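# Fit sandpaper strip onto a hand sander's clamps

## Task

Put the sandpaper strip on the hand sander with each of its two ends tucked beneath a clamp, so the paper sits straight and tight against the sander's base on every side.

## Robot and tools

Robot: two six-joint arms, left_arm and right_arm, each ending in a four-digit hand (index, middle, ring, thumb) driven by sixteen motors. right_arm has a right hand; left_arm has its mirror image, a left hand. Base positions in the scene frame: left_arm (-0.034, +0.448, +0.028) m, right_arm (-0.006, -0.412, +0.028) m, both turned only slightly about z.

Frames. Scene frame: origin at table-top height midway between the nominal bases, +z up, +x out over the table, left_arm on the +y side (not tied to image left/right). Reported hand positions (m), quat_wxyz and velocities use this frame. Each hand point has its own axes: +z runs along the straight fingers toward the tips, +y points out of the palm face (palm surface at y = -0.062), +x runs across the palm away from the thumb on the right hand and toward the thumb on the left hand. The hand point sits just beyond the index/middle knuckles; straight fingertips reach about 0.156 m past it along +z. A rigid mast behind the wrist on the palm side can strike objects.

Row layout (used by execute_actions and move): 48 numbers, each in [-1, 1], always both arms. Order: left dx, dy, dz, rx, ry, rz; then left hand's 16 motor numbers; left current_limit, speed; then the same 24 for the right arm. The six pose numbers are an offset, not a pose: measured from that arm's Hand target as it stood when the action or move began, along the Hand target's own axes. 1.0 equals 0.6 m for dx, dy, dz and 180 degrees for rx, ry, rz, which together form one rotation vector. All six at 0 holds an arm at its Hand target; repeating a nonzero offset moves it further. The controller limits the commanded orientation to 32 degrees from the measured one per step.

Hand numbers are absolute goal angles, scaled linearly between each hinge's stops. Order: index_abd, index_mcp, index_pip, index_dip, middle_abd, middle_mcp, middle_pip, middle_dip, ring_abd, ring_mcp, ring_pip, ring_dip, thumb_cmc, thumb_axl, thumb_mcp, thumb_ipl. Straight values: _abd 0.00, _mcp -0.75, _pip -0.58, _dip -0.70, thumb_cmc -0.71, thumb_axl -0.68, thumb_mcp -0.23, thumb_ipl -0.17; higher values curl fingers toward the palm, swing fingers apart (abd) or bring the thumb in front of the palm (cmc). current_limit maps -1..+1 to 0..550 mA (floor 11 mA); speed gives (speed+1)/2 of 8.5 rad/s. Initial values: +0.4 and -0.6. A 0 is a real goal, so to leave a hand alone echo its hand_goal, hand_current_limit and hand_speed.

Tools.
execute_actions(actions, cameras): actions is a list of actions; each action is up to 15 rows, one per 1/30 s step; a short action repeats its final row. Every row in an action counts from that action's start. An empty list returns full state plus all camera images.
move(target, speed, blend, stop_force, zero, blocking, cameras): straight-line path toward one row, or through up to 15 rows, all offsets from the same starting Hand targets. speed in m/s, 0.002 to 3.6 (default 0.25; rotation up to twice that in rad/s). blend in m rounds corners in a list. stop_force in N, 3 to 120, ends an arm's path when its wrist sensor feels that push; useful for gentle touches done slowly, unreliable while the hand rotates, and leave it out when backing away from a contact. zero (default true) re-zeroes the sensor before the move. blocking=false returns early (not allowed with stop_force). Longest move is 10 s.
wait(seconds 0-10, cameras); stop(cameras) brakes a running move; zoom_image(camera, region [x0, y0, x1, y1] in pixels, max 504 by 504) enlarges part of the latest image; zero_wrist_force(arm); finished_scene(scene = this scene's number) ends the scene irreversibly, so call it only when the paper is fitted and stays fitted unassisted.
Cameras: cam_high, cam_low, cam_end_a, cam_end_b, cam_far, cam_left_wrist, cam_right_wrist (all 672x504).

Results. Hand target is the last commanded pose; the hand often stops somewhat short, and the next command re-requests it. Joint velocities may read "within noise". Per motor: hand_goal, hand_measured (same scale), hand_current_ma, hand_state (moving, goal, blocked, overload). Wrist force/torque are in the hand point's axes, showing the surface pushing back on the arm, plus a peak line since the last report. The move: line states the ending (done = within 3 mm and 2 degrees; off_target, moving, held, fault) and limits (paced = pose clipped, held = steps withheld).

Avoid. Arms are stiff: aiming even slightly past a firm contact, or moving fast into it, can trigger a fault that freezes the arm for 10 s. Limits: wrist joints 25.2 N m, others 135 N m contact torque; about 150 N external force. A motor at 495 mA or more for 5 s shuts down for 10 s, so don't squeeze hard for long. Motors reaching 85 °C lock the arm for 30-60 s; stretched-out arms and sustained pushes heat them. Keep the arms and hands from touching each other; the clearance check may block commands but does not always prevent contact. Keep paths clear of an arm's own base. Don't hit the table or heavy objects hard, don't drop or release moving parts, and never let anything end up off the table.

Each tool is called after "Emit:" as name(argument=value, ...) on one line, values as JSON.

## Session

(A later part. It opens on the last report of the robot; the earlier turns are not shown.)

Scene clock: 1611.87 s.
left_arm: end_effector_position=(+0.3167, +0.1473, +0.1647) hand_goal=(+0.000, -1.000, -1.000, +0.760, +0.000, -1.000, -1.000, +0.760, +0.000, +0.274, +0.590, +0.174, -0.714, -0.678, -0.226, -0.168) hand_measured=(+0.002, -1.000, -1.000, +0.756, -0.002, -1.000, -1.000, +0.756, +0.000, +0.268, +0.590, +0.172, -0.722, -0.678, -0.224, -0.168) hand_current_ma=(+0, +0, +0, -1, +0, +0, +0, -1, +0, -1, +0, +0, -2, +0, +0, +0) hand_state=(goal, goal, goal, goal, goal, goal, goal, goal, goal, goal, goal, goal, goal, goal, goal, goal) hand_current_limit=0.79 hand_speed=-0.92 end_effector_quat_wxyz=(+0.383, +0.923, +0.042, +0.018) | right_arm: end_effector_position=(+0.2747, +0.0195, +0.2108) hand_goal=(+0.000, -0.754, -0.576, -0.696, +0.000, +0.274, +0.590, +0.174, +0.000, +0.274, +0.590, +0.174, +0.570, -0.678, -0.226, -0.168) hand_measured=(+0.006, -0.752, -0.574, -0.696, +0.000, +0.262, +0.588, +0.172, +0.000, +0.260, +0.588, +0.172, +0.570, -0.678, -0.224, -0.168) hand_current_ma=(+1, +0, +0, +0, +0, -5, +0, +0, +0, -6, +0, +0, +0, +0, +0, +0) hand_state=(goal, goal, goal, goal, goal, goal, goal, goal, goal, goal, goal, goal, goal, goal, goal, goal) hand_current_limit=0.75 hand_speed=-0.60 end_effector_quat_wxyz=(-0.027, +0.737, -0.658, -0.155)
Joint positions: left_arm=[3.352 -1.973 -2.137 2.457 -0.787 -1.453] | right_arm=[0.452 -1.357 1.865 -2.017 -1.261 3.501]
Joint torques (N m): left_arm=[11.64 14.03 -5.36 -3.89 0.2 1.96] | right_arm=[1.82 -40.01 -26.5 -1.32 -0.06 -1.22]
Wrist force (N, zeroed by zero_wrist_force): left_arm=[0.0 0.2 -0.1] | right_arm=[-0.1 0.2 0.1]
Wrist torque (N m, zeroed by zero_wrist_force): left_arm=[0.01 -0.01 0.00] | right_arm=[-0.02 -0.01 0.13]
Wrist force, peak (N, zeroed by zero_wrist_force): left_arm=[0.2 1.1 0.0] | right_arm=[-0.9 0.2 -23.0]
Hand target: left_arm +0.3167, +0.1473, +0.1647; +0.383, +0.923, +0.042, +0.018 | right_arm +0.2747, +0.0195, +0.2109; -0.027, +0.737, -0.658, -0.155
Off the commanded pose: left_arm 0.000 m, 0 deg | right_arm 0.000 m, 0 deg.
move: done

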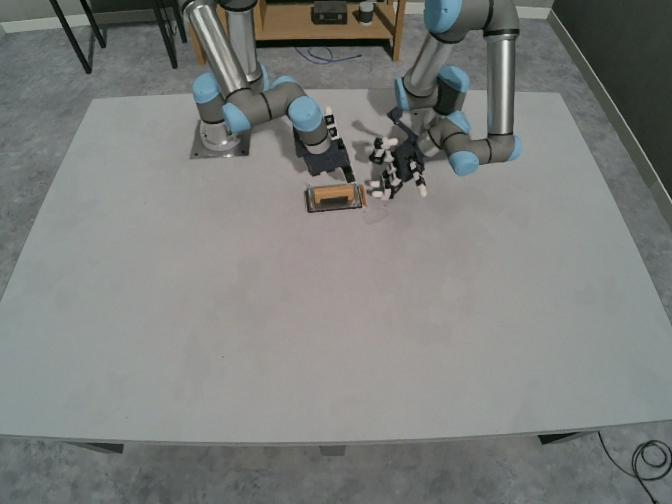

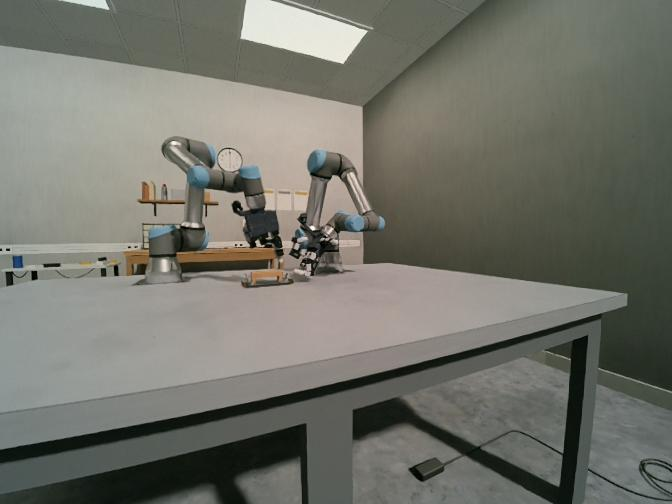

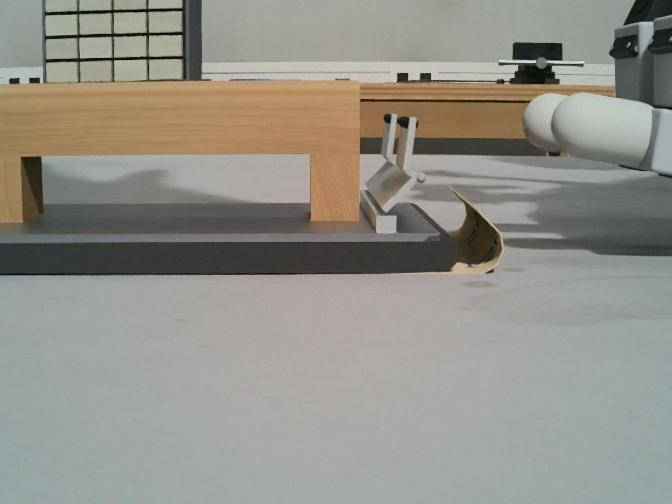

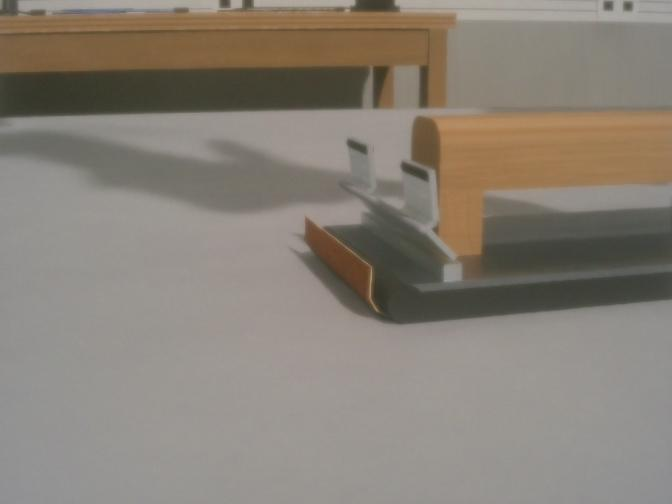

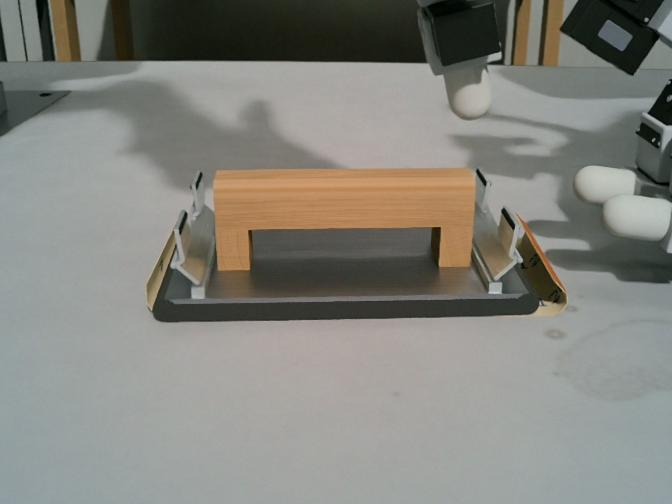

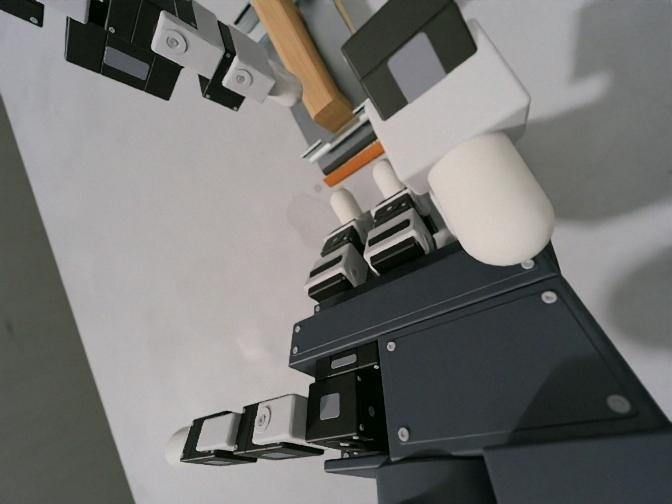

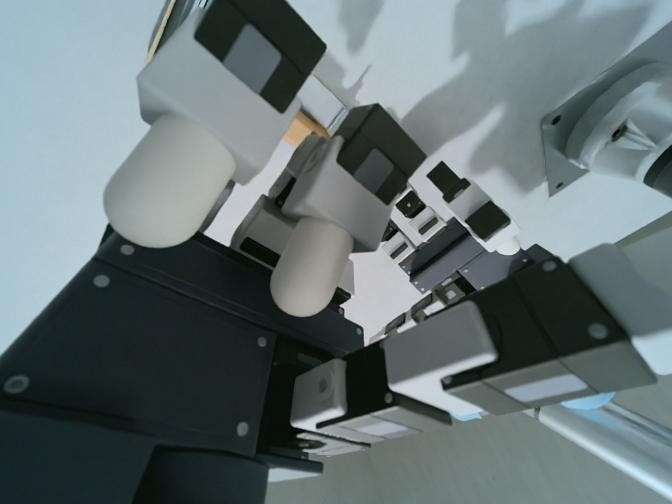

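Emit:
move(target=[[0,-0.0236,-0.0471,0,0,0,0,-1,-1,0.76,0,-1,-1,0.76,0,0.274,0.590,0.174,-0.714,-0.678,-0.226,-0.168,0.79,-0.92,0.2036,-0.0614,-0.0670,0,0,0,0,-0.754,-0.576,-0.696,0,0.274,0.590,0.174,0,0.274,0.590,0.174,0.570,-0.678,-0.226,-0.168,0.75,-0.6],[0,-0.0236,-0.0471,0,0,0,0,-0.754,-0.576,-0.696,0,0.274,0.590,0.174,0,0.274,0.590,0.174,-0.714,-0.678,-0.226,-0.168,0.79,-0.6,0.2355,-0.0812,0.0477,0,0,0,0,-0.754,-0.576,-0.696,0,0.274,0.590,0.174,0,0.274,0.590,0.174,0.570,-0.678,-0.226,-0.168,0.75,-0.6]], speed=0.12, cameras=["cam_far","cam_end_b","cam_end_a","cam_high"])

Emit:
zoom_image(camera="cam_far", region=[130, 150, 590, 340])

Emit:
zoom_image(camera="cam_end_b", region=[280, 130, 580, 360])

Scene clock: 1679.80 s.
left_arm: end_effector_position=(+0.3140, +0.1772, +0.1747) hand_goal=(+0.000, -0.754, -0.576, -0.696, +0.000, +0.274, +0.590, +0.174, +0.000, +0.274, +0.590, +0.174, -0.714, -0.678, -0.226, -0.168) hand_measured=(+0.002, -0.768, -0.582, -0.694, -0.002, +0.260, +0.588, +0.176, +0.000, +0.268, +0.590, +0.172, -0.722, -0.678, -0.224, -0.168) hand_current_ma=(+0, -8, -1, +0, +0, -8, +0, +0, +0, -1, +0, +0, -2, +0, +0, +0) hand_state=(goal, goal, goal, goal, goal, goal, goal, goal, goal, goal, goal, goal, goal, goal, goal, goal) hand_current_limit=0.79 hand_speed=-0.60 end_effector_quat_wxyz=(+0.383, +0.923, +0.042, +0.018) | right_arm: end_effector_position=(+0.3291, -0.1028, +0.1385) hand_goal=(+0.000, -0.754, -0.576, -0.696, +0.000, +0.274, +0.590, +0.174, +0.000, +0.274, +0.590, +0.174, +0.570, -0.678, -0.226, -0.168) hand_measured=(-0.018, -0.770, -0.576, -0.694, +0.000, +0.262, +0.588, +0.172, +0.000, +0.260, +0.588, +0.172, +0.570, -0.678, -0.224, -0.168) hand_current_ma=(-6, -7, +0, +0, +0, -5, +0, +0, +0, -6, +0, +0, +0, +0, +1, +0) hand_state=(goal, goal, goal, goal, goal, goal, goal, goal, goal, goal, goal, goal, goal, goal, goal, goal) hand_current_limit=0.75 hand_speed=-0.60 end_effector_quat_wxyz=(-0.027, +0.737, -0.658, -0.155)
Joint positions: left_arm=[3.456 -1.956 -2.168 2.368 -0.801 -1.308] | right_arm=[0.194 -1.317 2.012 -2.126 -1.287 3.233]
Joint torques (N m): left_arm=[11.48 41.22 -3.52 -4.06 2.21 1.67] | right_arm=[10.81 -17.22 -20.53 -3.78 -0.8 1.68]
Wrist force (N, zeroed by zero_wrist_force): left_arm=[0.1 0.3 0.0] | right_arm=[0.2 0.0 -0.4]
Wrist torque (N m, zeroed by zero_wrist_force): left_arm=[0.06 0.00 -0.02] | right_arm=[0.06 -0.13 0.08]
Wrist force, peak (N, zeroed by zero_wrist_force): left_arm=[0.4 0.7 0.0] | right_arm=[-3.0 -2.5 -33.4]
Hand target: left_arm +0.3140, +0.1772, +0.1747; +0.383, +0.923, +0.042, +0.018 | right_arm +0.3291, -0.1028, +0.1385; -0.027, +0.737, -0.658, -0.155
Off the commanded pose: left_arm 0.000 m, 0 deg | right_arm 0.000 m, 0 deg.
move: done
Images, in order (width x height): cam_high 672x504, cam_end_a 672x504, cam_end_b 672x504, cam_far 672x504.

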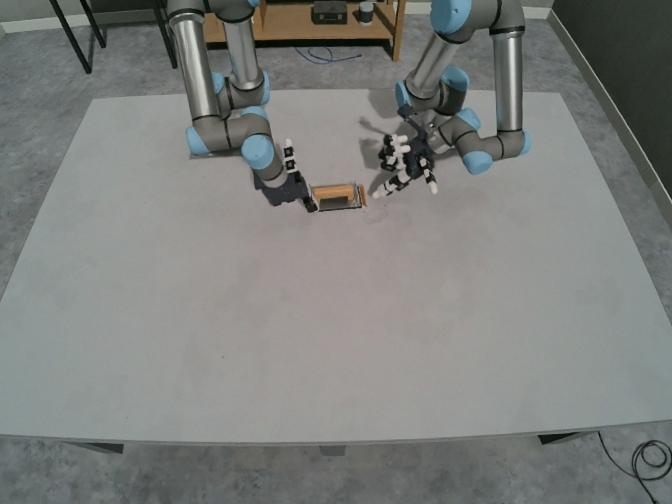

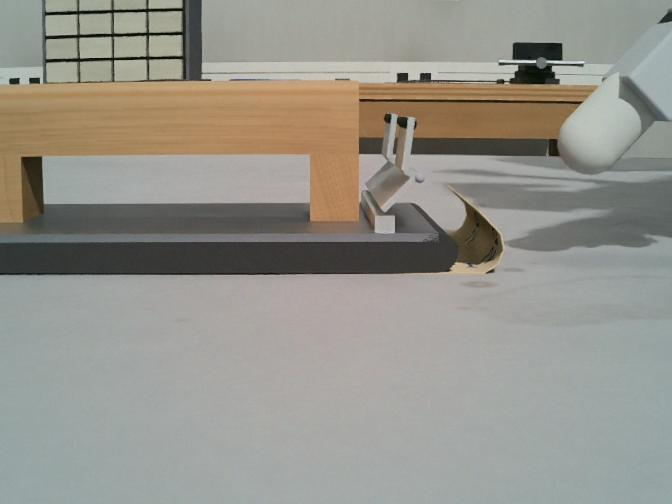

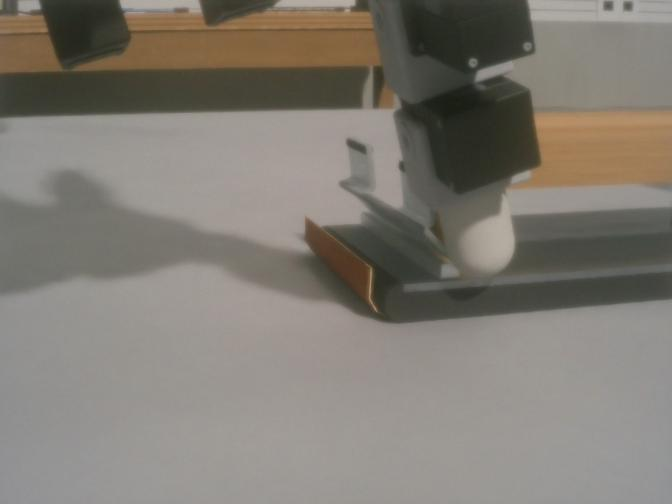

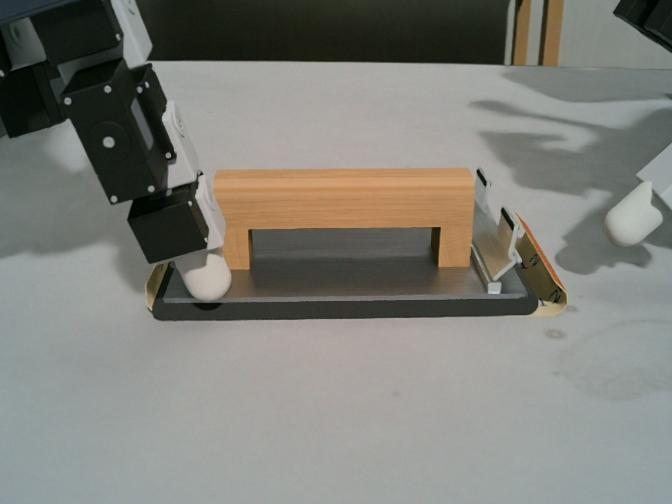

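Scaled by 1.096 from the camera's 672x504 image, which has a finer 960x720 frame.

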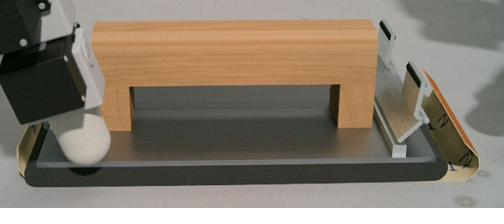

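Scaled by 1.680 from the camera's 672x504 image, which has a finer 960x720 frame.

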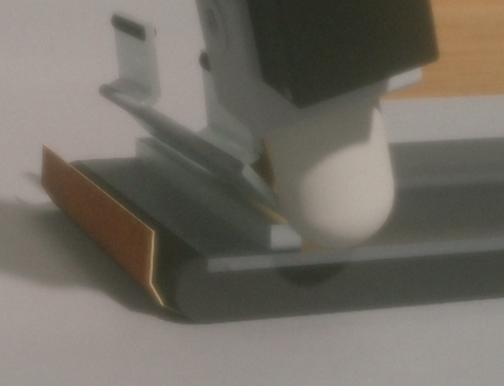

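Emit:
move(target=[[0,0,0,0,0,0,0,-0.754,-0.576,-0.696,0,0.274,0.590,0.174,0,0.274,0.590,0.174,-0.714,-0.678,-0.226,-0.168,0.79,-0.6,-0.0189,-0.0017,-0.0003,0,0,0,0,-0.754,-0.576,-0.696,0,0.274,0.590,0.174,0,0.274,0.590,0.174,0.570,-0.678,-0.226,-0.168,0.75,-0.6],[0,0,0,0,0,0,0,-0.754,-0.576,-0.696,0,0.274,0.590,0.174,0,0.274,0.590,0.174,-0.714,-0.678,-0.226,-0.168,0.79,-0.6,-0.0212,0.0228,0.0045,0,0,0,0,-0.754,-0.576,-0.696,0,0.274,0.590,0.174,0,0.274,0.590,0.174,0.570,-0.678,-0.226,-0.168,0.75,-0.6]], speed=0.04, stop_force=5, cameras=["cam_far","cam_end_b","cam_end_a"])

Emit:
zoom_image(camera="cam_far", region=[130, 150, 590, 340])

Emit:
zoom_image(camera="cam_end_b", region=[280, 130, 580, 360])

Scene clock: 1703.17 s.
left_arm: end_effector_position=(+0.3140, +0.1772, +0.1747) hand_goal=(+0.000, -0.754, -0.576, -0.696, +0.000, +0.274, +0.590, +0.174, +0.000, +0.274, +0.590, +0.174, -0.714, -0.678, -0.226, -0.168) hand_measured=(+0.002, -0.768, -0.582, -0.694, -0.002, +0.260, +0.588, +0.176, +0.000, +0.268, +0.590, +0.172, -0.722, -0.678, -0.224, -0.168) hand_current_ma=(+0, -8, -1, +0, +0, -8, +0, +0, +0, -1, +0, +0, -2, +0, +0, +0) hand_state=(goal, goal, goal, goal, goal, goal, goal, goal, goal, goal, goal, goal, goal, goal, goal, goal) hand_current_limit=0.79 hand_speed=-0.60 end_effector_quat_wxyz=(+0.383, +0.923, +0.042, +0.018) | right_arm: end_effector_position=(+0.3141, -0.0917, +0.1415) hand_goal=(+0.000, -0.754, -0.576, -0.696, +0.000, +0.274, +0.590, +0.174, +0.000, +0.274, +0.590, +0.174, +0.570, -0.678, -0.226, -0.168) hand_measured=(-0.002, -0.758, -0.578, -0.694, +0.000, +0.262, +0.588, +0.172, +0.000, +0.260, +0.588, +0.172, +0.570, -0.678, -0.224, -0.168) hand_current_ma=(+0, +0, +0, +0, +0, -5, +0, +0, +0, -6, +0, +0, +0, +0, +1, +0) hand_state=(goal, goal, goal, goal, goal, goal, goal, goal, goal, goal, goal, goal, goal, goal, goal, goal) hand_current_limit=0.75 hand_speed=-0.60 end_effector_quat_wxyz=(-0.027, +0.737, -0.658, -0.155)
Joint positions: left_arm=[3.456 -1.956 -2.168 2.368 -0.801 -1.308] | right_arm=[0.223 -1.337 2.032 -2.134 -1.283 3.262]
Joint torques (N m): left_arm=[5.55 38.89 -3.04 -3.4 3.23 1.71] | right_arm=[10.67 -37.65 -9.8 -3.91 2.07 1.58]
Wrist force (N, zeroed by zero_wrist_force): left_arm=[0.2 0.4 0.3] | right_arm=[0.4 0.3 0.0]
Wrist torque (N m, zeroed by zero_wrist_force): left_arm=[0.05 -0.01 -0.01] | right_arm=[0.01 -0.05 0.05]
Wrist force, peak (N, zeroed by zero_wrist_force): left_arm=[0.4 0.6 -0.3] | right_arm=[0.1 0.0 -0.9]
Hand target: left_arm +0.3140, +0.1772, +0.1747; +0.383, +0.923, +0.042, +0.018 | right_arm +0.3141, -0.0917, +0.1415; -0.027, +0.737, -0.658, -0.155
Off the commanded pose: left_arm 0.000 m, 0 deg | right_arm 0.000 m, 0 deg.
move: done
Images, in order (width x height): cam_end_a 672x504, cam_end_b 672x504, cam_far 672x504.

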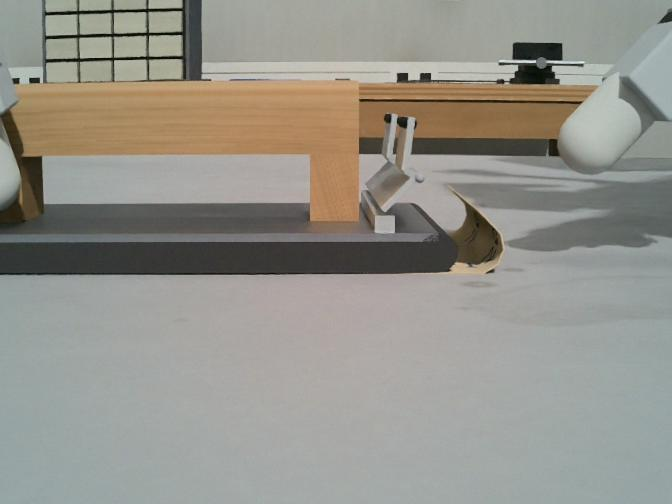

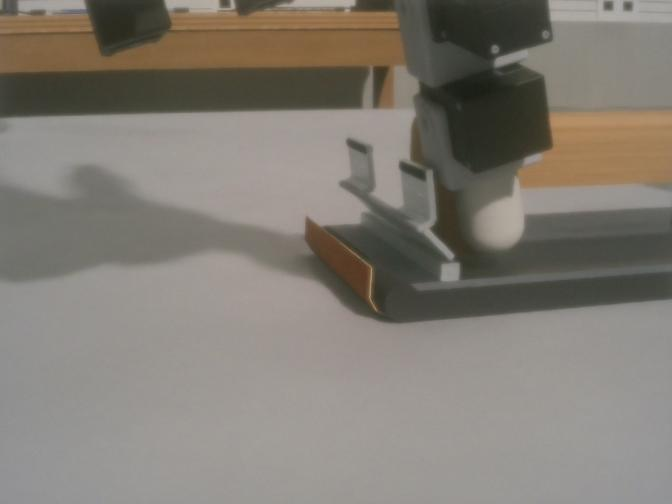

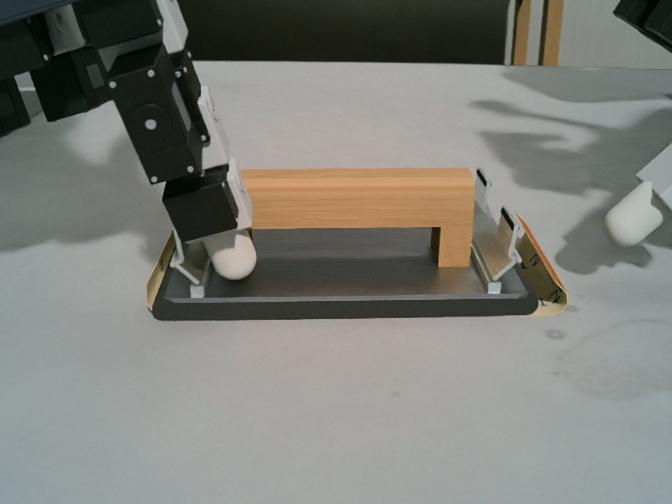

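Scaled by 1.096 from the camera's 672x504 image, which has a finer 960x720 frame.

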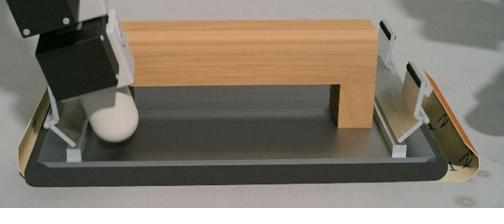

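Scaled by 1.680 from the camera's 672x504 image, which has a finer 960x720 frame.

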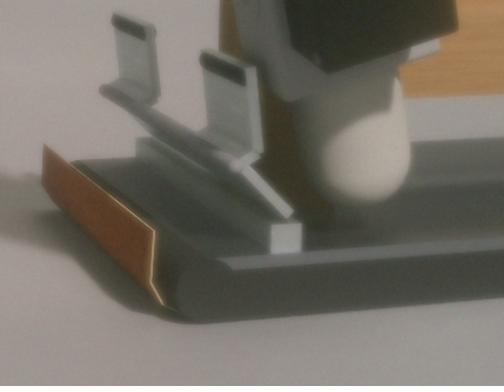

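Emit:
move(target=[0,0,0,0,0,0,0,-0.754,-0.576,-0.696,0,0.274,0.590,0.174,0,0.274,0.590,0.174,-0.714,-0.678,-0.226,-0.168,0.79,-0.6,-0.0015,0.0163,0.0032,0,0,0,0,-0.754,-0.576,-0.696,0,0.274,0.590,0.174,0,0.274,0.590,0.174,0.570,-0.678,-0.226,-0.168,0.75,-0.6], speed=0.02, stop_force=8, cameras=["cam_far","cam_end_b","cam_end_a"])

Emit:
zoom_image(camera="cam_far", region=[130, 150, 590, 340])

Emit:
zoom_image(camera="cam_end_b", region=[280, 130, 580, 360])

Scene clock: 1710.30 s.
left_arm: end_effector_position=(+0.3140, +0.1772, +0.1747) hand_goal=(+0.000, -0.754, -0.576, -0.696, +0.000, +0.274, +0.590, +0.174, +0.000, +0.274, +0.590, +0.174, -0.714, -0.678, -0.226, -0.168) hand_measured=(+0.002, -0.768, -0.582, -0.694, -0.002, +0.260, +0.588, +0.176, +0.000, +0.268, +0.590, +0.172, -0.722, -0.678, -0.224, -0.168) hand_current_ma=(+0, -8, -1, +0, +0, -8, +0, +0, +0, -1, +0, +0, -2, +0, +0, +0) hand_state=(goal, goal, goal, goal, goal, goal, goal, goal, goal, goal, goal, goal, goal, goal, goal, goal) hand_current_limit=0.79 hand_speed=-0.60 end_effector_quat_wxyz=(+0.383, +0.923, +0.042, +0.018) | right_arm: end_effector_position=(+0.3041, -0.0917, +0.1416) hand_goal=(+0.000, -0.754, -0.576, -0.696, +0.000, +0.274, +0.590, +0.174, +0.000, +0.274, +0.590, +0.174, +0.570, -0.678, -0.226, -0.168) hand_measured=(-0.002, -0.758, -0.578, -0.694, +0.000, +0.262, +0.588, +0.172, +0.000, +0.260, +0.588, +0.172, +0.570, -0.678, -0.224, -0.168) hand_current_ma=(+0, +0, +0, +0, +0, -5, +0, +0, +0, -6, +0, +0, +0, +0, +1, +0) hand_state=(goal, goal, goal, goal, goal, goal, goal, goal, goal, goal, goal, goal, goal, goal, goal, goal) hand_current_limit=0.75 hand_speed=-0.60 end_effector_quat_wxyz=(-0.027, +0.737, -0.658, -0.155)
Joint positions: left_arm=[3.456 -1.956 -2.168 2.368 -0.801 -1.308] | right_arm=[0.228 -1.355 2.056 -2.141 -1.282 3.268]
Joint torques (N m): left_arm=[0.01 36.54 -1.82 -2.95 2.84 1.13] | right_arm=[10.42 -36.75 -10.26 -3.77 2.07 1.53]
Wrist force (N, zeroed by zero_wrist_force): left_arm=[0.0 0.5 0.0] | right_arm=[0.2 0.0 0.2]
Wrist torque (N m, zeroed by zero_wrist_force): left_arm=[0.08 0.01 -0.03] | right_arm=[0.02 -0.02 0.03]
Wrist force, peak (N, zeroed by zero_wrist_force): left_arm=[0.5 0.6 -0.1] | right_arm=[0.0 -0.6 0.3]
Hand target: left_arm +0.3140, +0.1772, +0.1747; +0.383, +0.923, +0.042, +0.018 | right_arm +0.3041, -0.0917, +0.1415; -0.027, +0.737, -0.658, -0.155
Off the commanded pose: left_arm 0.000 m, 0 deg | right_arm 0.000 m, 0 deg.
move: done
Images, in order (width x height): cam_end_a 672x504, cam_end_b 672x504, cam_far 672x504.

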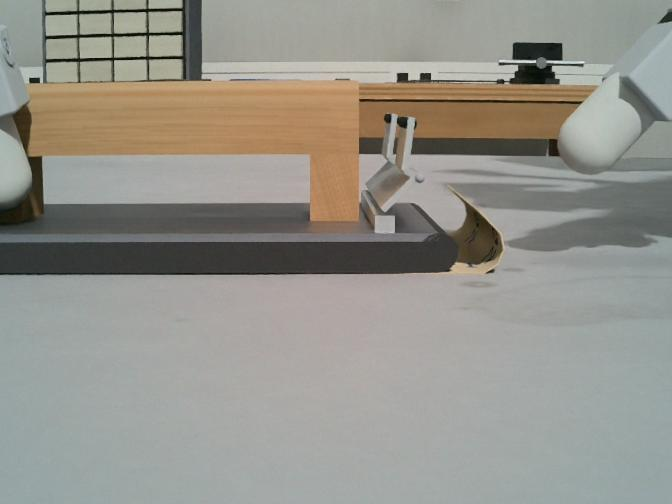

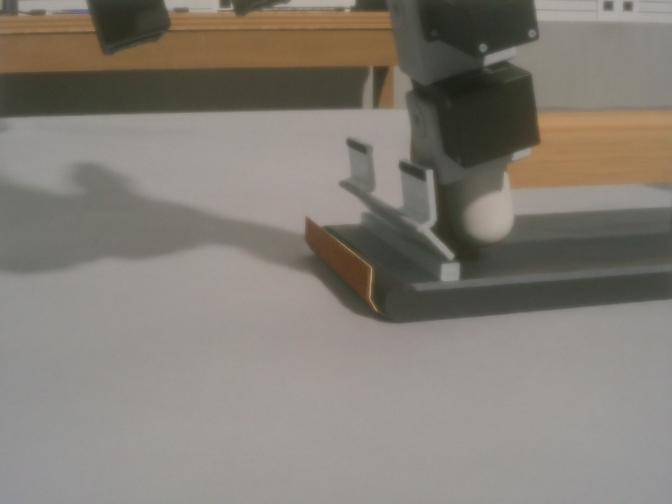

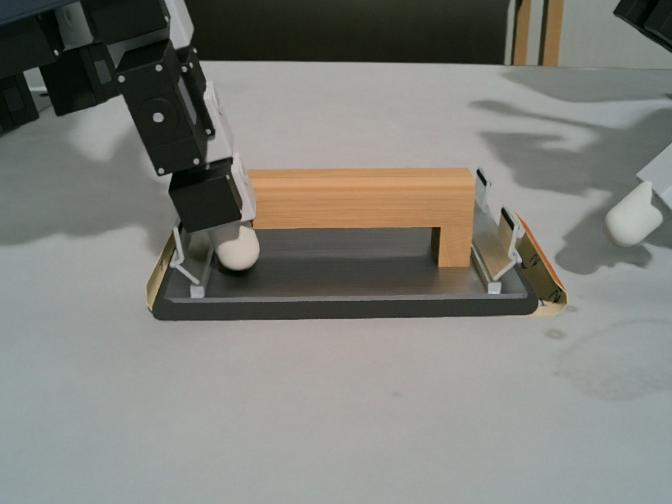

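Scaled by 1.096 from the camera's 672x504 image, which has a finer 960x720 frame.

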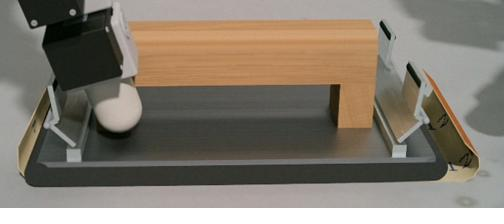

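Scaled by 1.680 from the camera's 672x504 image, which has a finer 960x720 frame.

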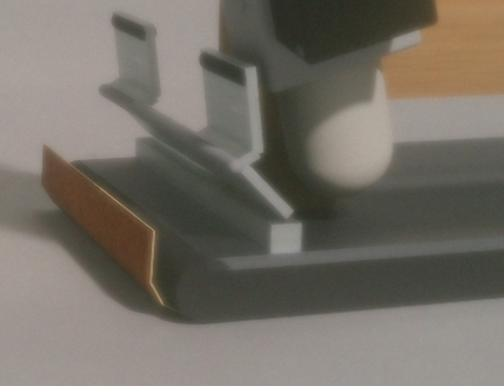

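Emit:
move(target=[0,0,0,0,0,0,0,-0.754,-0.576,-0.696,0,0.274,0.590,0.174,0,0.274,0.590,0.174,-0.714,-0.678,-0.226,-0.168,0.79,-0.6,-0.00105,0.0114,0.0022,0,0,0,0,-0.754,-0.576,-0.696,0,0.274,0.590,0.174,0,0.274,0.590,0.174,0.570,-0.678,-0.226,-0.168,0.75,-0.6], speed=0.02, stop_force=10, cameras=["cam_far","cam_end_b","cam_end_a"])

Emit:
zoom_image(camera="cam_far", region=[130, 150, 590, 340])

Emit:
zoom_image(camera="cam_end_b", region=[280, 130, 580, 360])

Scene clock: 1719.67 s.
left_arm: end_effector_position=(+0.3140, +0.1772, +0.1747) hand_goal=(+0.000, -0.754, -0.576, -0.696, +0.000, +0.274, +0.590, +0.174, +0.000, +0.274, +0.590, +0.174, -0.714, -0.678, -0.226, -0.168) hand_measured=(+0.002, -0.768, -0.582, -0.694, -0.002, +0.260, +0.588, +0.176, +0.000, +0.268, +0.590, +0.172, -0.722, -0.678, -0.224, -0.168) hand_current_ma=(+0, -8, -1, +0, +0, -8, +0, +0, +0, -1, +0, +0, -2, +0, +0, +0) hand_state=(goal, goal, goal, goal, goal, goal, goal, goal, goal, goal, goal, goal, goal, goal, goal, goal) hand_current_limit=0.79 hand_speed=-0.60 end_effector_quat_wxyz=(+0.383, +0.923, +0.042, +0.018) | right_arm: end_effector_position=(+0.2971, -0.0917, +0.1416) hand_goal=(+0.000, -0.754, -0.576, -0.696, +0.000, +0.274, +0.590, +0.174, +0.000, +0.274, +0.590, +0.174, +0.570, -0.678, -0.226, -0.168) hand_measured=(+0.002, -0.786, -0.592, -0.702, +0.000, +0.262, +0.588, +0.172, +0.000, +0.260, +0.588, +0.172, +0.570, -0.678, -0.224, -0.168) hand_current_ma=(+0, -27, -7, -1, +0, -5, +0, +0, +0, -6, +0, +0, +0, +0, +1, +0) hand_state=(goal, blocked, goal, goal, goal, goal, goal, goal, goal, goal, goal, goal, goal, goal, goal, goal) hand_current_limit=0.75 hand_speed=-0.60 end_effector_quat_wxyz=(-0.027, +0.737, -0.658, -0.155)
Joint positions: left_arm=[3.456 -1.956 -2.168 2.368 -0.801 -1.308] | right_arm=[0.232 -1.368 2.073 -2.147 -1.282 3.272]
Joint torques (N m): left_arm=[-5.84 36.41 -2.32 -2.24 2.99 0.58] | right_arm=[10.48 -35.75 -8.37 -3.19 1.94 1.51]
Wrist force (N, zeroed by zero_wrist_force): left_arm=[0.4 0.3 0.1] | right_arm=[0.4 -1.7 -1.5]
Wrist torque (N m, zeroed by zero_wrist_force): left_arm=[0.05 -0.04 0.01] | right_arm=[0.24 -0.05 0.04]
Wrist force, peak (N, zeroed by zero_wrist_force): left_arm=[0.6 0.4 -0.4] | right_arm=[0.1 -1.7 -2.6]
Hand target: left_arm +0.3140, +0.1772, +0.1747; +0.383, +0.923, +0.042, +0.018 | right_arm +0.2971, -0.0917, +0.1416; -0.027, +0.737, -0.658, -0.155
Off the commanded pose: left_arm 0.000 m, 0 deg | right_arm 0.000 m, 0 deg.
move: done
Images, in order (width x height): cam_end_a 672x504, cam_end_b 672x504, cam_far 672x504.

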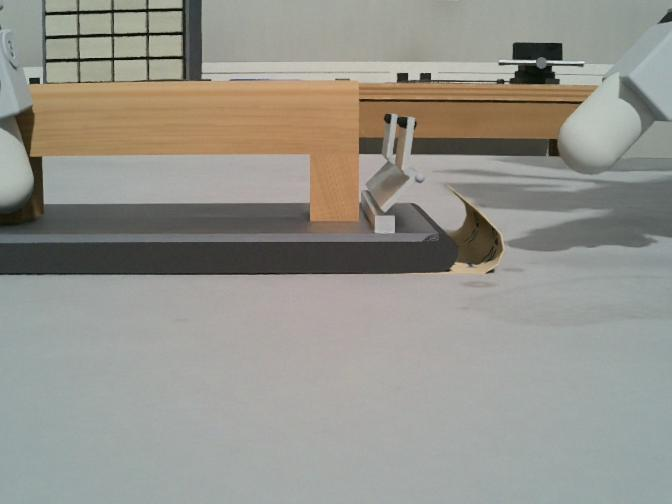

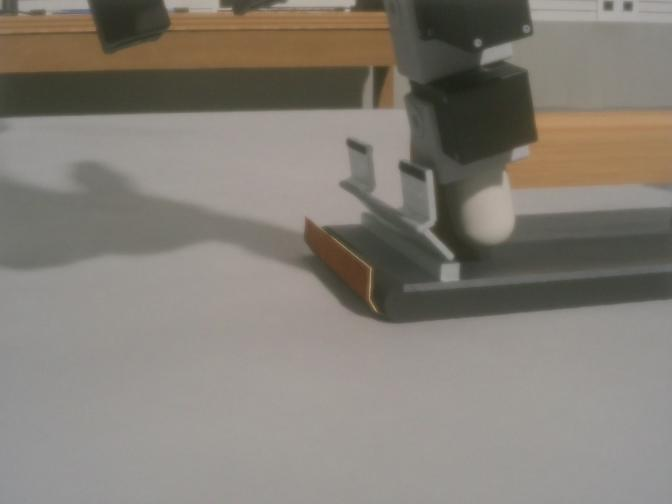

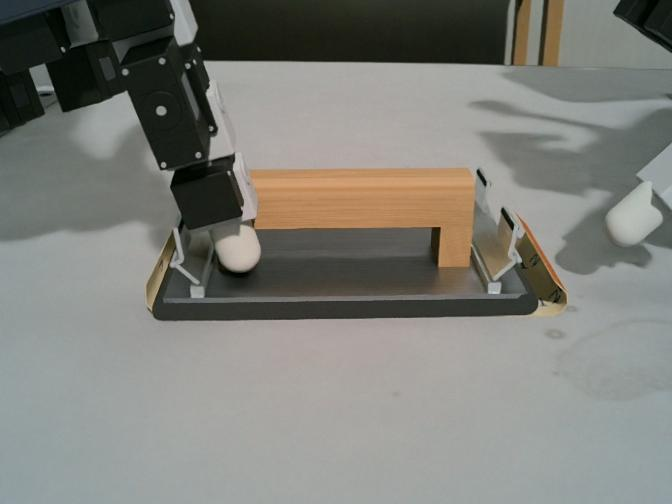

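Scaled by 1.096 from the camera's 672x504 image, which has a finer 960x720 frame.

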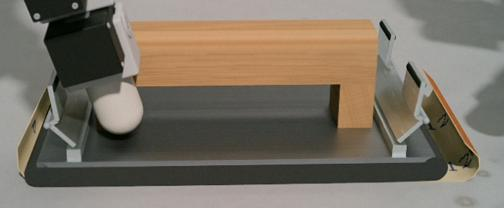

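Scaled by 1.680 from the camera's 672x504 image, which has a finer 960x720 frame.

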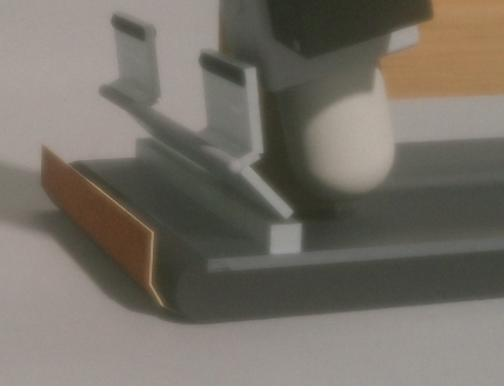

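Emit:
move(target=[0,0,0,0,0,0,0,-0.754,-0.576,-0.696,0,0.274,0.590,0.174,0,0.274,0.590,0.174,-0.714,-0.678,-0.226,-0.168,0.79,-0.6,-0.0009,0.0098,0.0019,0,0,0,0,-0.754,-0.576,-0.696,0,0.274,0.590,0.174,0,0.274,0.590,0.174,0.570,-0.678,-0.226,-0.168,0.75,-0.6], speed=0.02, stop_force=10, cameras=["cam_far","cam_end_b","cam_end_a"])

Emit:
zoom_image(camera="cam_end_b", region=[280, 130, 580, 360])

Scene clock: 1726.83 s.
left_arm: end_effector_position=(+0.3140, +0.1772, +0.1747) hand_goal=(+0.000, -0.754, -0.576, -0.696, +0.000, +0.274, +0.590, +0.174, +0.000, +0.274, +0.590, +0.174, -0.714, -0.678, -0.226, -0.168) hand_measured=(+0.002, -0.768, -0.582, -0.694, -0.002, +0.260, +0.588, +0.176, +0.000, +0.268, +0.590, +0.172, -0.722, -0.678, -0.224, -0.168) hand_current_ma=(+0, -8, -1, +0, +0, -8, +0, +0, +0, -1, +0, +0, -2, +0, +0, +0) hand_state=(goal, goal, goal, goal, goal, goal, goal, goal, goal, goal, goal, goal, goal, goal, goal, goal) hand_current_limit=0.79 hand_speed=-0.60 end_effector_quat_wxyz=(+0.383, +0.923, +0.042, +0.018) | right_arm: end_effector_position=(+0.2911, -0.0917, +0.1416) hand_goal=(+0.000, -0.754, -0.576, -0.696, +0.000, +0.274, +0.590, +0.174, +0.000, +0.274, +0.590, +0.174, +0.570, -0.678, -0.226, -0.168) hand_measured=(+0.004, -0.800, -0.600, -0.704, +0.000, +0.262, +0.588, +0.172, +0.000, +0.260, +0.588, +0.172, +0.570, -0.678, -0.224, -0.168) hand_current_ma=(+1, -50, -14, -2, +0, -5, +0, +0, +0, -6, +0, +0, +0, +0, +1, +0) hand_state=(goal, blocked, blocked, goal, goal, goal, goal, goal, goal, goal, goal, goal, goal, goal, goal, goal) hand_current_limit=0.75 hand_speed=-0.60 end_effector_quat_wxyz=(-0.027, +0.737, -0.658, -0.155)
Joint positions: left_arm=[3.456 -1.956 -2.168 2.368 -0.801 -1.308] | right_arm=[0.235 -1.379 2.087 -2.151 -1.282 3.275]
Joint torques (N m): left_arm=[-8.82 34.45 -1.45 -2.08 3.06 0.4] | right_arm=[11.78 -35.32 -7.05 -2.93 2.07 1.46]
Wrist force (N, zeroed by zero_wrist_force): left_arm=[0.4 0.2 -0.2] | right_arm=[0.3 -2.1 -3.4]
Wrist torque (N m, zeroed by zero_wrist_force): left_arm=[0.05 -0.04 0.01] | right_arm=[0.39 -0.06 0.06]
Wrist force, peak (N, zeroed by zero_wrist_force): left_arm=[0.4 0.7 -0.4] | right_arm=[0.2 -2.2 -3.4]
Hand target: left_arm +0.3140, +0.1772, +0.1747; +0.383, +0.923, +0.042, +0.018 | right_arm +0.2911, -0.0917, +0.1416; -0.027, +0.737, -0.658, -0.155
Off the commanded pose: left_arm 0.000 m, 0 deg | right_arm 0.000 m, 0 deg.
move: done
Images, in order (width x height): cam_end_a 672x504, cam_end_b 672x504, cam_far 672x504.

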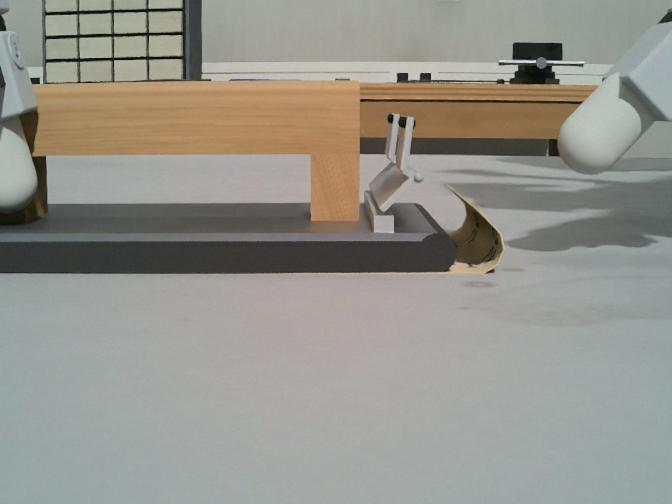

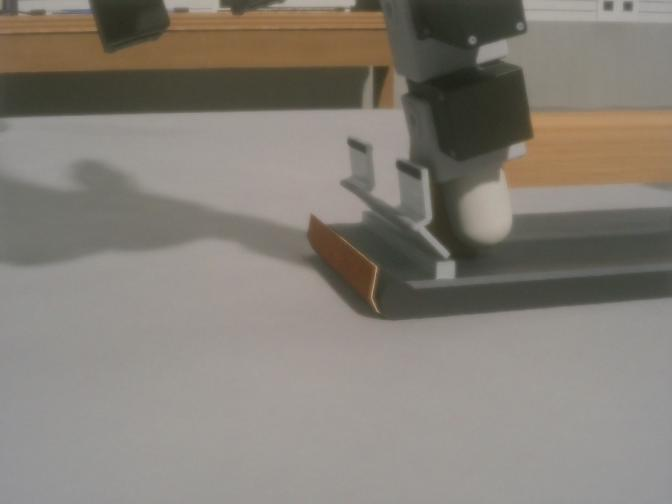

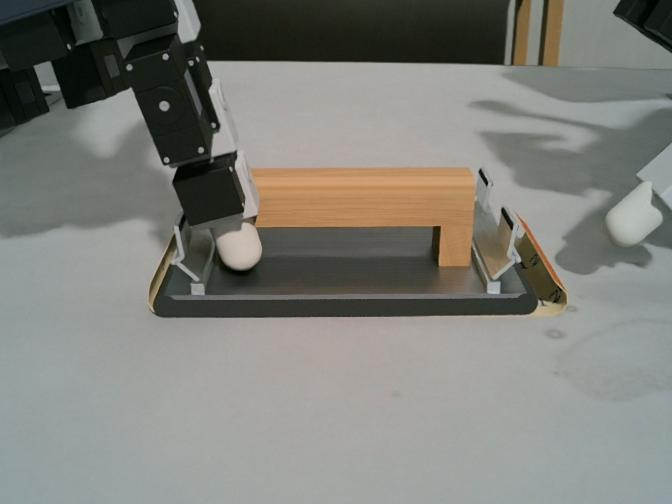

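Scaled by 1.680 from the camera's 672x504 image, which has a finer 960x720 frame.

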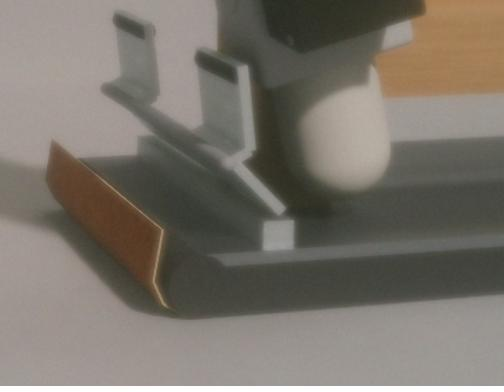

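Emit:
move(target=[0,0,0,0,0,0,0,-0.754,-0.576,-0.696,0,0.274,0.590,0.174,0,0.274,0.590,0.174,-0.714,-0.678,-0.226,-0.168,0.79,-0.6,-0.0006,0.0065,0.0013,0,0,0,0,-0.754,-0.576,-0.696,0,0.274,0.590,0.174,0,0.274,0.590,0.174,0.570,-0.678,-0.226,-0.168,0.75,-0.6], speed=0.02, stop_force=10, cameras=["cam_far","cam_end_b","cam_end_a","cam_left_wrist"])

Emit:
zoom_image(camera="cam_end_b", region=[280, 130, 580, 360])

Emit:
zoom_image(camera="cam_far", region=[130, 150, 590, 340])

Scene clock: 1735.27 s.
left_arm: end_effector_position=(+0.3140, +0.1772, +0.1747) hand_goal=(+0.000, -0.754, -0.576, -0.696, +0.000, +0.274, +0.590, +0.174, +0.000, +0.274, +0.590, +0.174, -0.714, -0.678, -0.226, -0.168) hand_measured=(+0.002, -0.768, -0.582, -0.694, -0.002, +0.260, +0.588, +0.176, +0.000, +0.268, +0.590, +0.172, -0.722, -0.678, -0.224, -0.168) hand_current_ma=(+0, -8, -1, +0, +0, -8, +0, +0, +0, -1, +0, +0, -2, +0, +0, +0) hand_state=(goal, goal, goal, goal, goal, goal, goal, goal, goal, goal, goal, goal, goal, goal, goal, goal) hand_current_limit=0.79 hand_speed=-0.60 end_effector_quat_wxyz=(+0.383, +0.923, +0.042, +0.018) | right_arm: end_effector_position=(+0.2871, -0.0917, +0.1416) hand_goal=(+0.000, -0.754, -0.576, -0.696, +0.000, +0.274, +0.590, +0.174, +0.000, +0.274, +0.590, +0.174, +0.570, -0.678, -0.226, -0.168) hand_measured=(+0.006, -0.802, -0.602, -0.706, +0.000, +0.262, +0.588, +0.172, +0.000, +0.260, +0.588, +0.172, +0.570, -0.678, -0.224, -0.168) hand_current_ma=(+1, -55, -16, -3, +0, -5, +0, +0, +0, -6, +0, +0, +0, +0, +1, +0) hand_state=(goal, blocked, blocked, goal, goal, goal, goal, goal, goal, goal, goal, goal, goal, goal, goal, goal) hand_current_limit=0.75 hand_speed=-0.60 end_effector_quat_wxyz=(-0.027, +0.737, -0.658, -0.155)
Joint positions: left_arm=[3.456 -1.956 -2.168 2.368 -0.801 -1.308] | right_arm=[0.237 -1.386 2.097 -2.154 -1.281 3.277]
Joint torques (N m): left_arm=[-7.66 33.5 -1.33 -2.4 3.03 0.06] | right_arm=[10.1 -33.95 -7.23 -2.88 1.85 1.38]
Wrist force (N, zeroed by zero_wrist_force): left_arm=[0.3 0.0 0.1] | right_arm=[0.5 -2.3 -1.9]
Wrist torque (N m, zeroed by zero_wrist_force): left_arm=[0.02 -0.02 0.00] | right_arm=[0.36 -0.05 0.05]
Wrist force, peak (N, zeroed by zero_wrist_force): left_arm=[0.6 0.6 -0.2] | right_arm=[0.1 -2.3 -3.8]
Hand target: left_arm +0.3140, +0.1772, +0.1747; +0.383, +0.923, +0.042, +0.018 | right_arm +0.2871, -0.0917, +0.1416; -0.027, +0.737, -0.658, -0.155
Off the commanded pose: left_arm 0.000 m, 0 deg | right_arm 0.000 m, 0 deg.
move: done
Images, in order (width x height): cam_end_a 672x504, cam_end_b 672x504, cam_far 672x504, cam_left_wrist 672x504.

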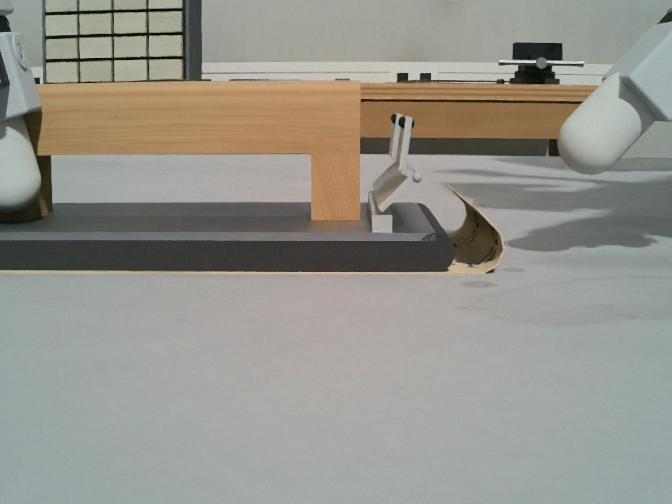

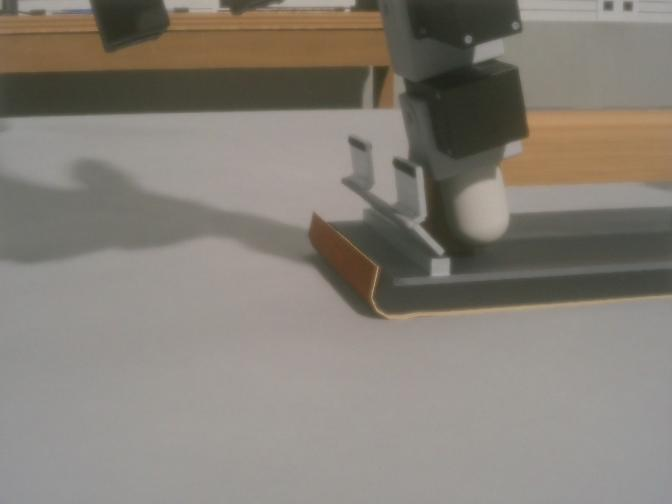

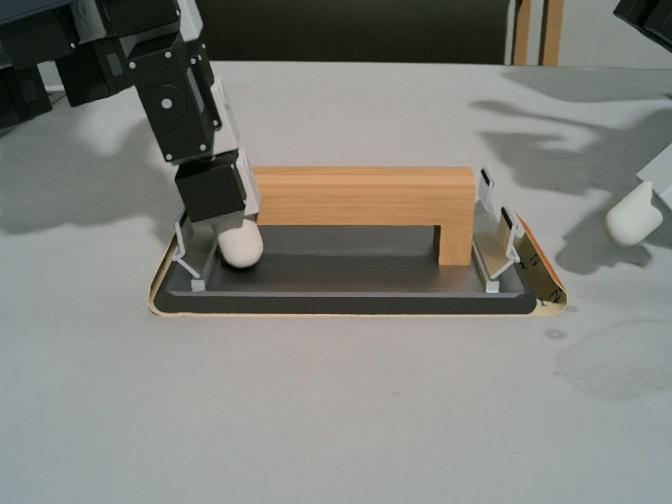

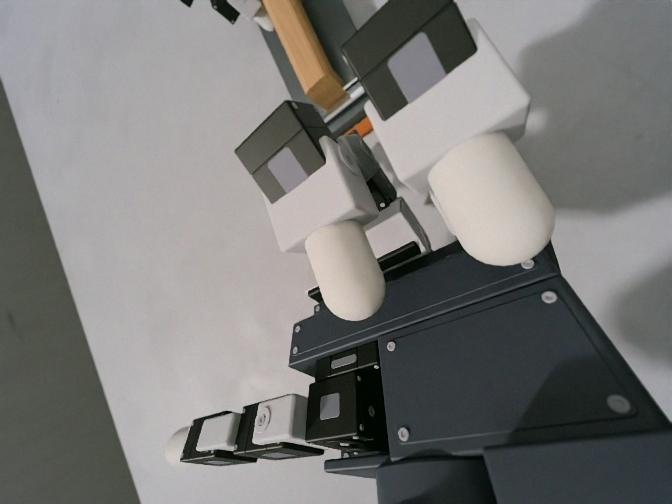

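Scaled by 1.680 from the camera's 672x504 image, which has a finer 960x720 frame.

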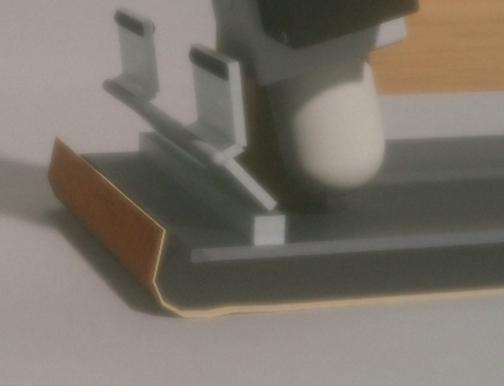

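Scaled by 1.096 from the camera's 672x504 image, which has a finer 960x720 frame.

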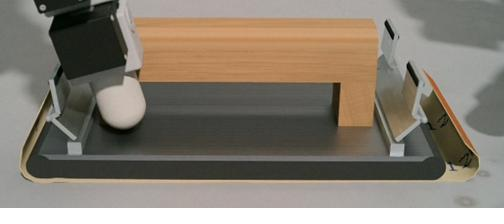

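Emit:
zoom_image(camera="cam_far", region=[140, 250, 260, 330])

Emit:
zoom_image(camera="cam_far", region=[460, 240, 580, 330])

Emit:
zoom_image(camera="cam_end_a", region=[340, 100, 560, 290])

Emit:
zoom_image(camera="cam_end_a", region=[0, 200, 340, 290])

Scaled by 4.200 from the camera's 672x504 image, which has a finer 960x720 frame.

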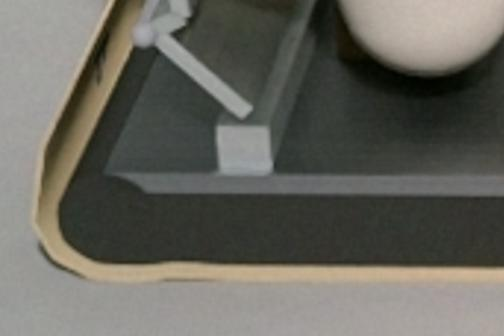

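Scaled by 4.200 from the camera's 672x504 image, which has a finer 960x720 frame.

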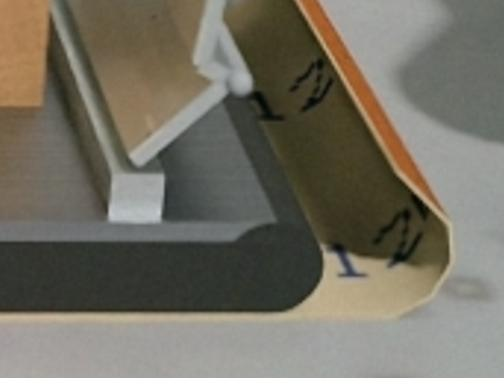

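Scaled by 2.291 from the camera's 672x504 image, which has a finer 960x720 frame.

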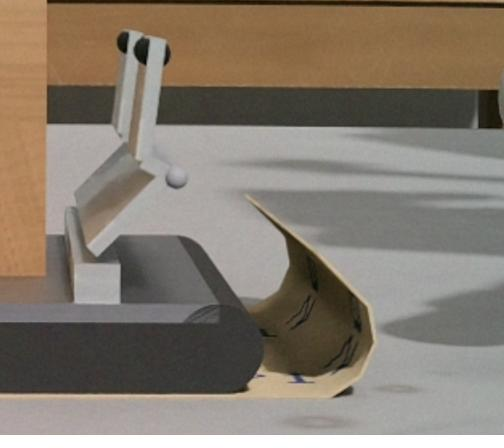

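Scaled by 1.482 from the camera's 672x504 image, which has a finer 960x720 frame.

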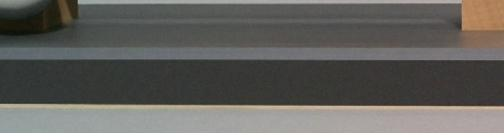

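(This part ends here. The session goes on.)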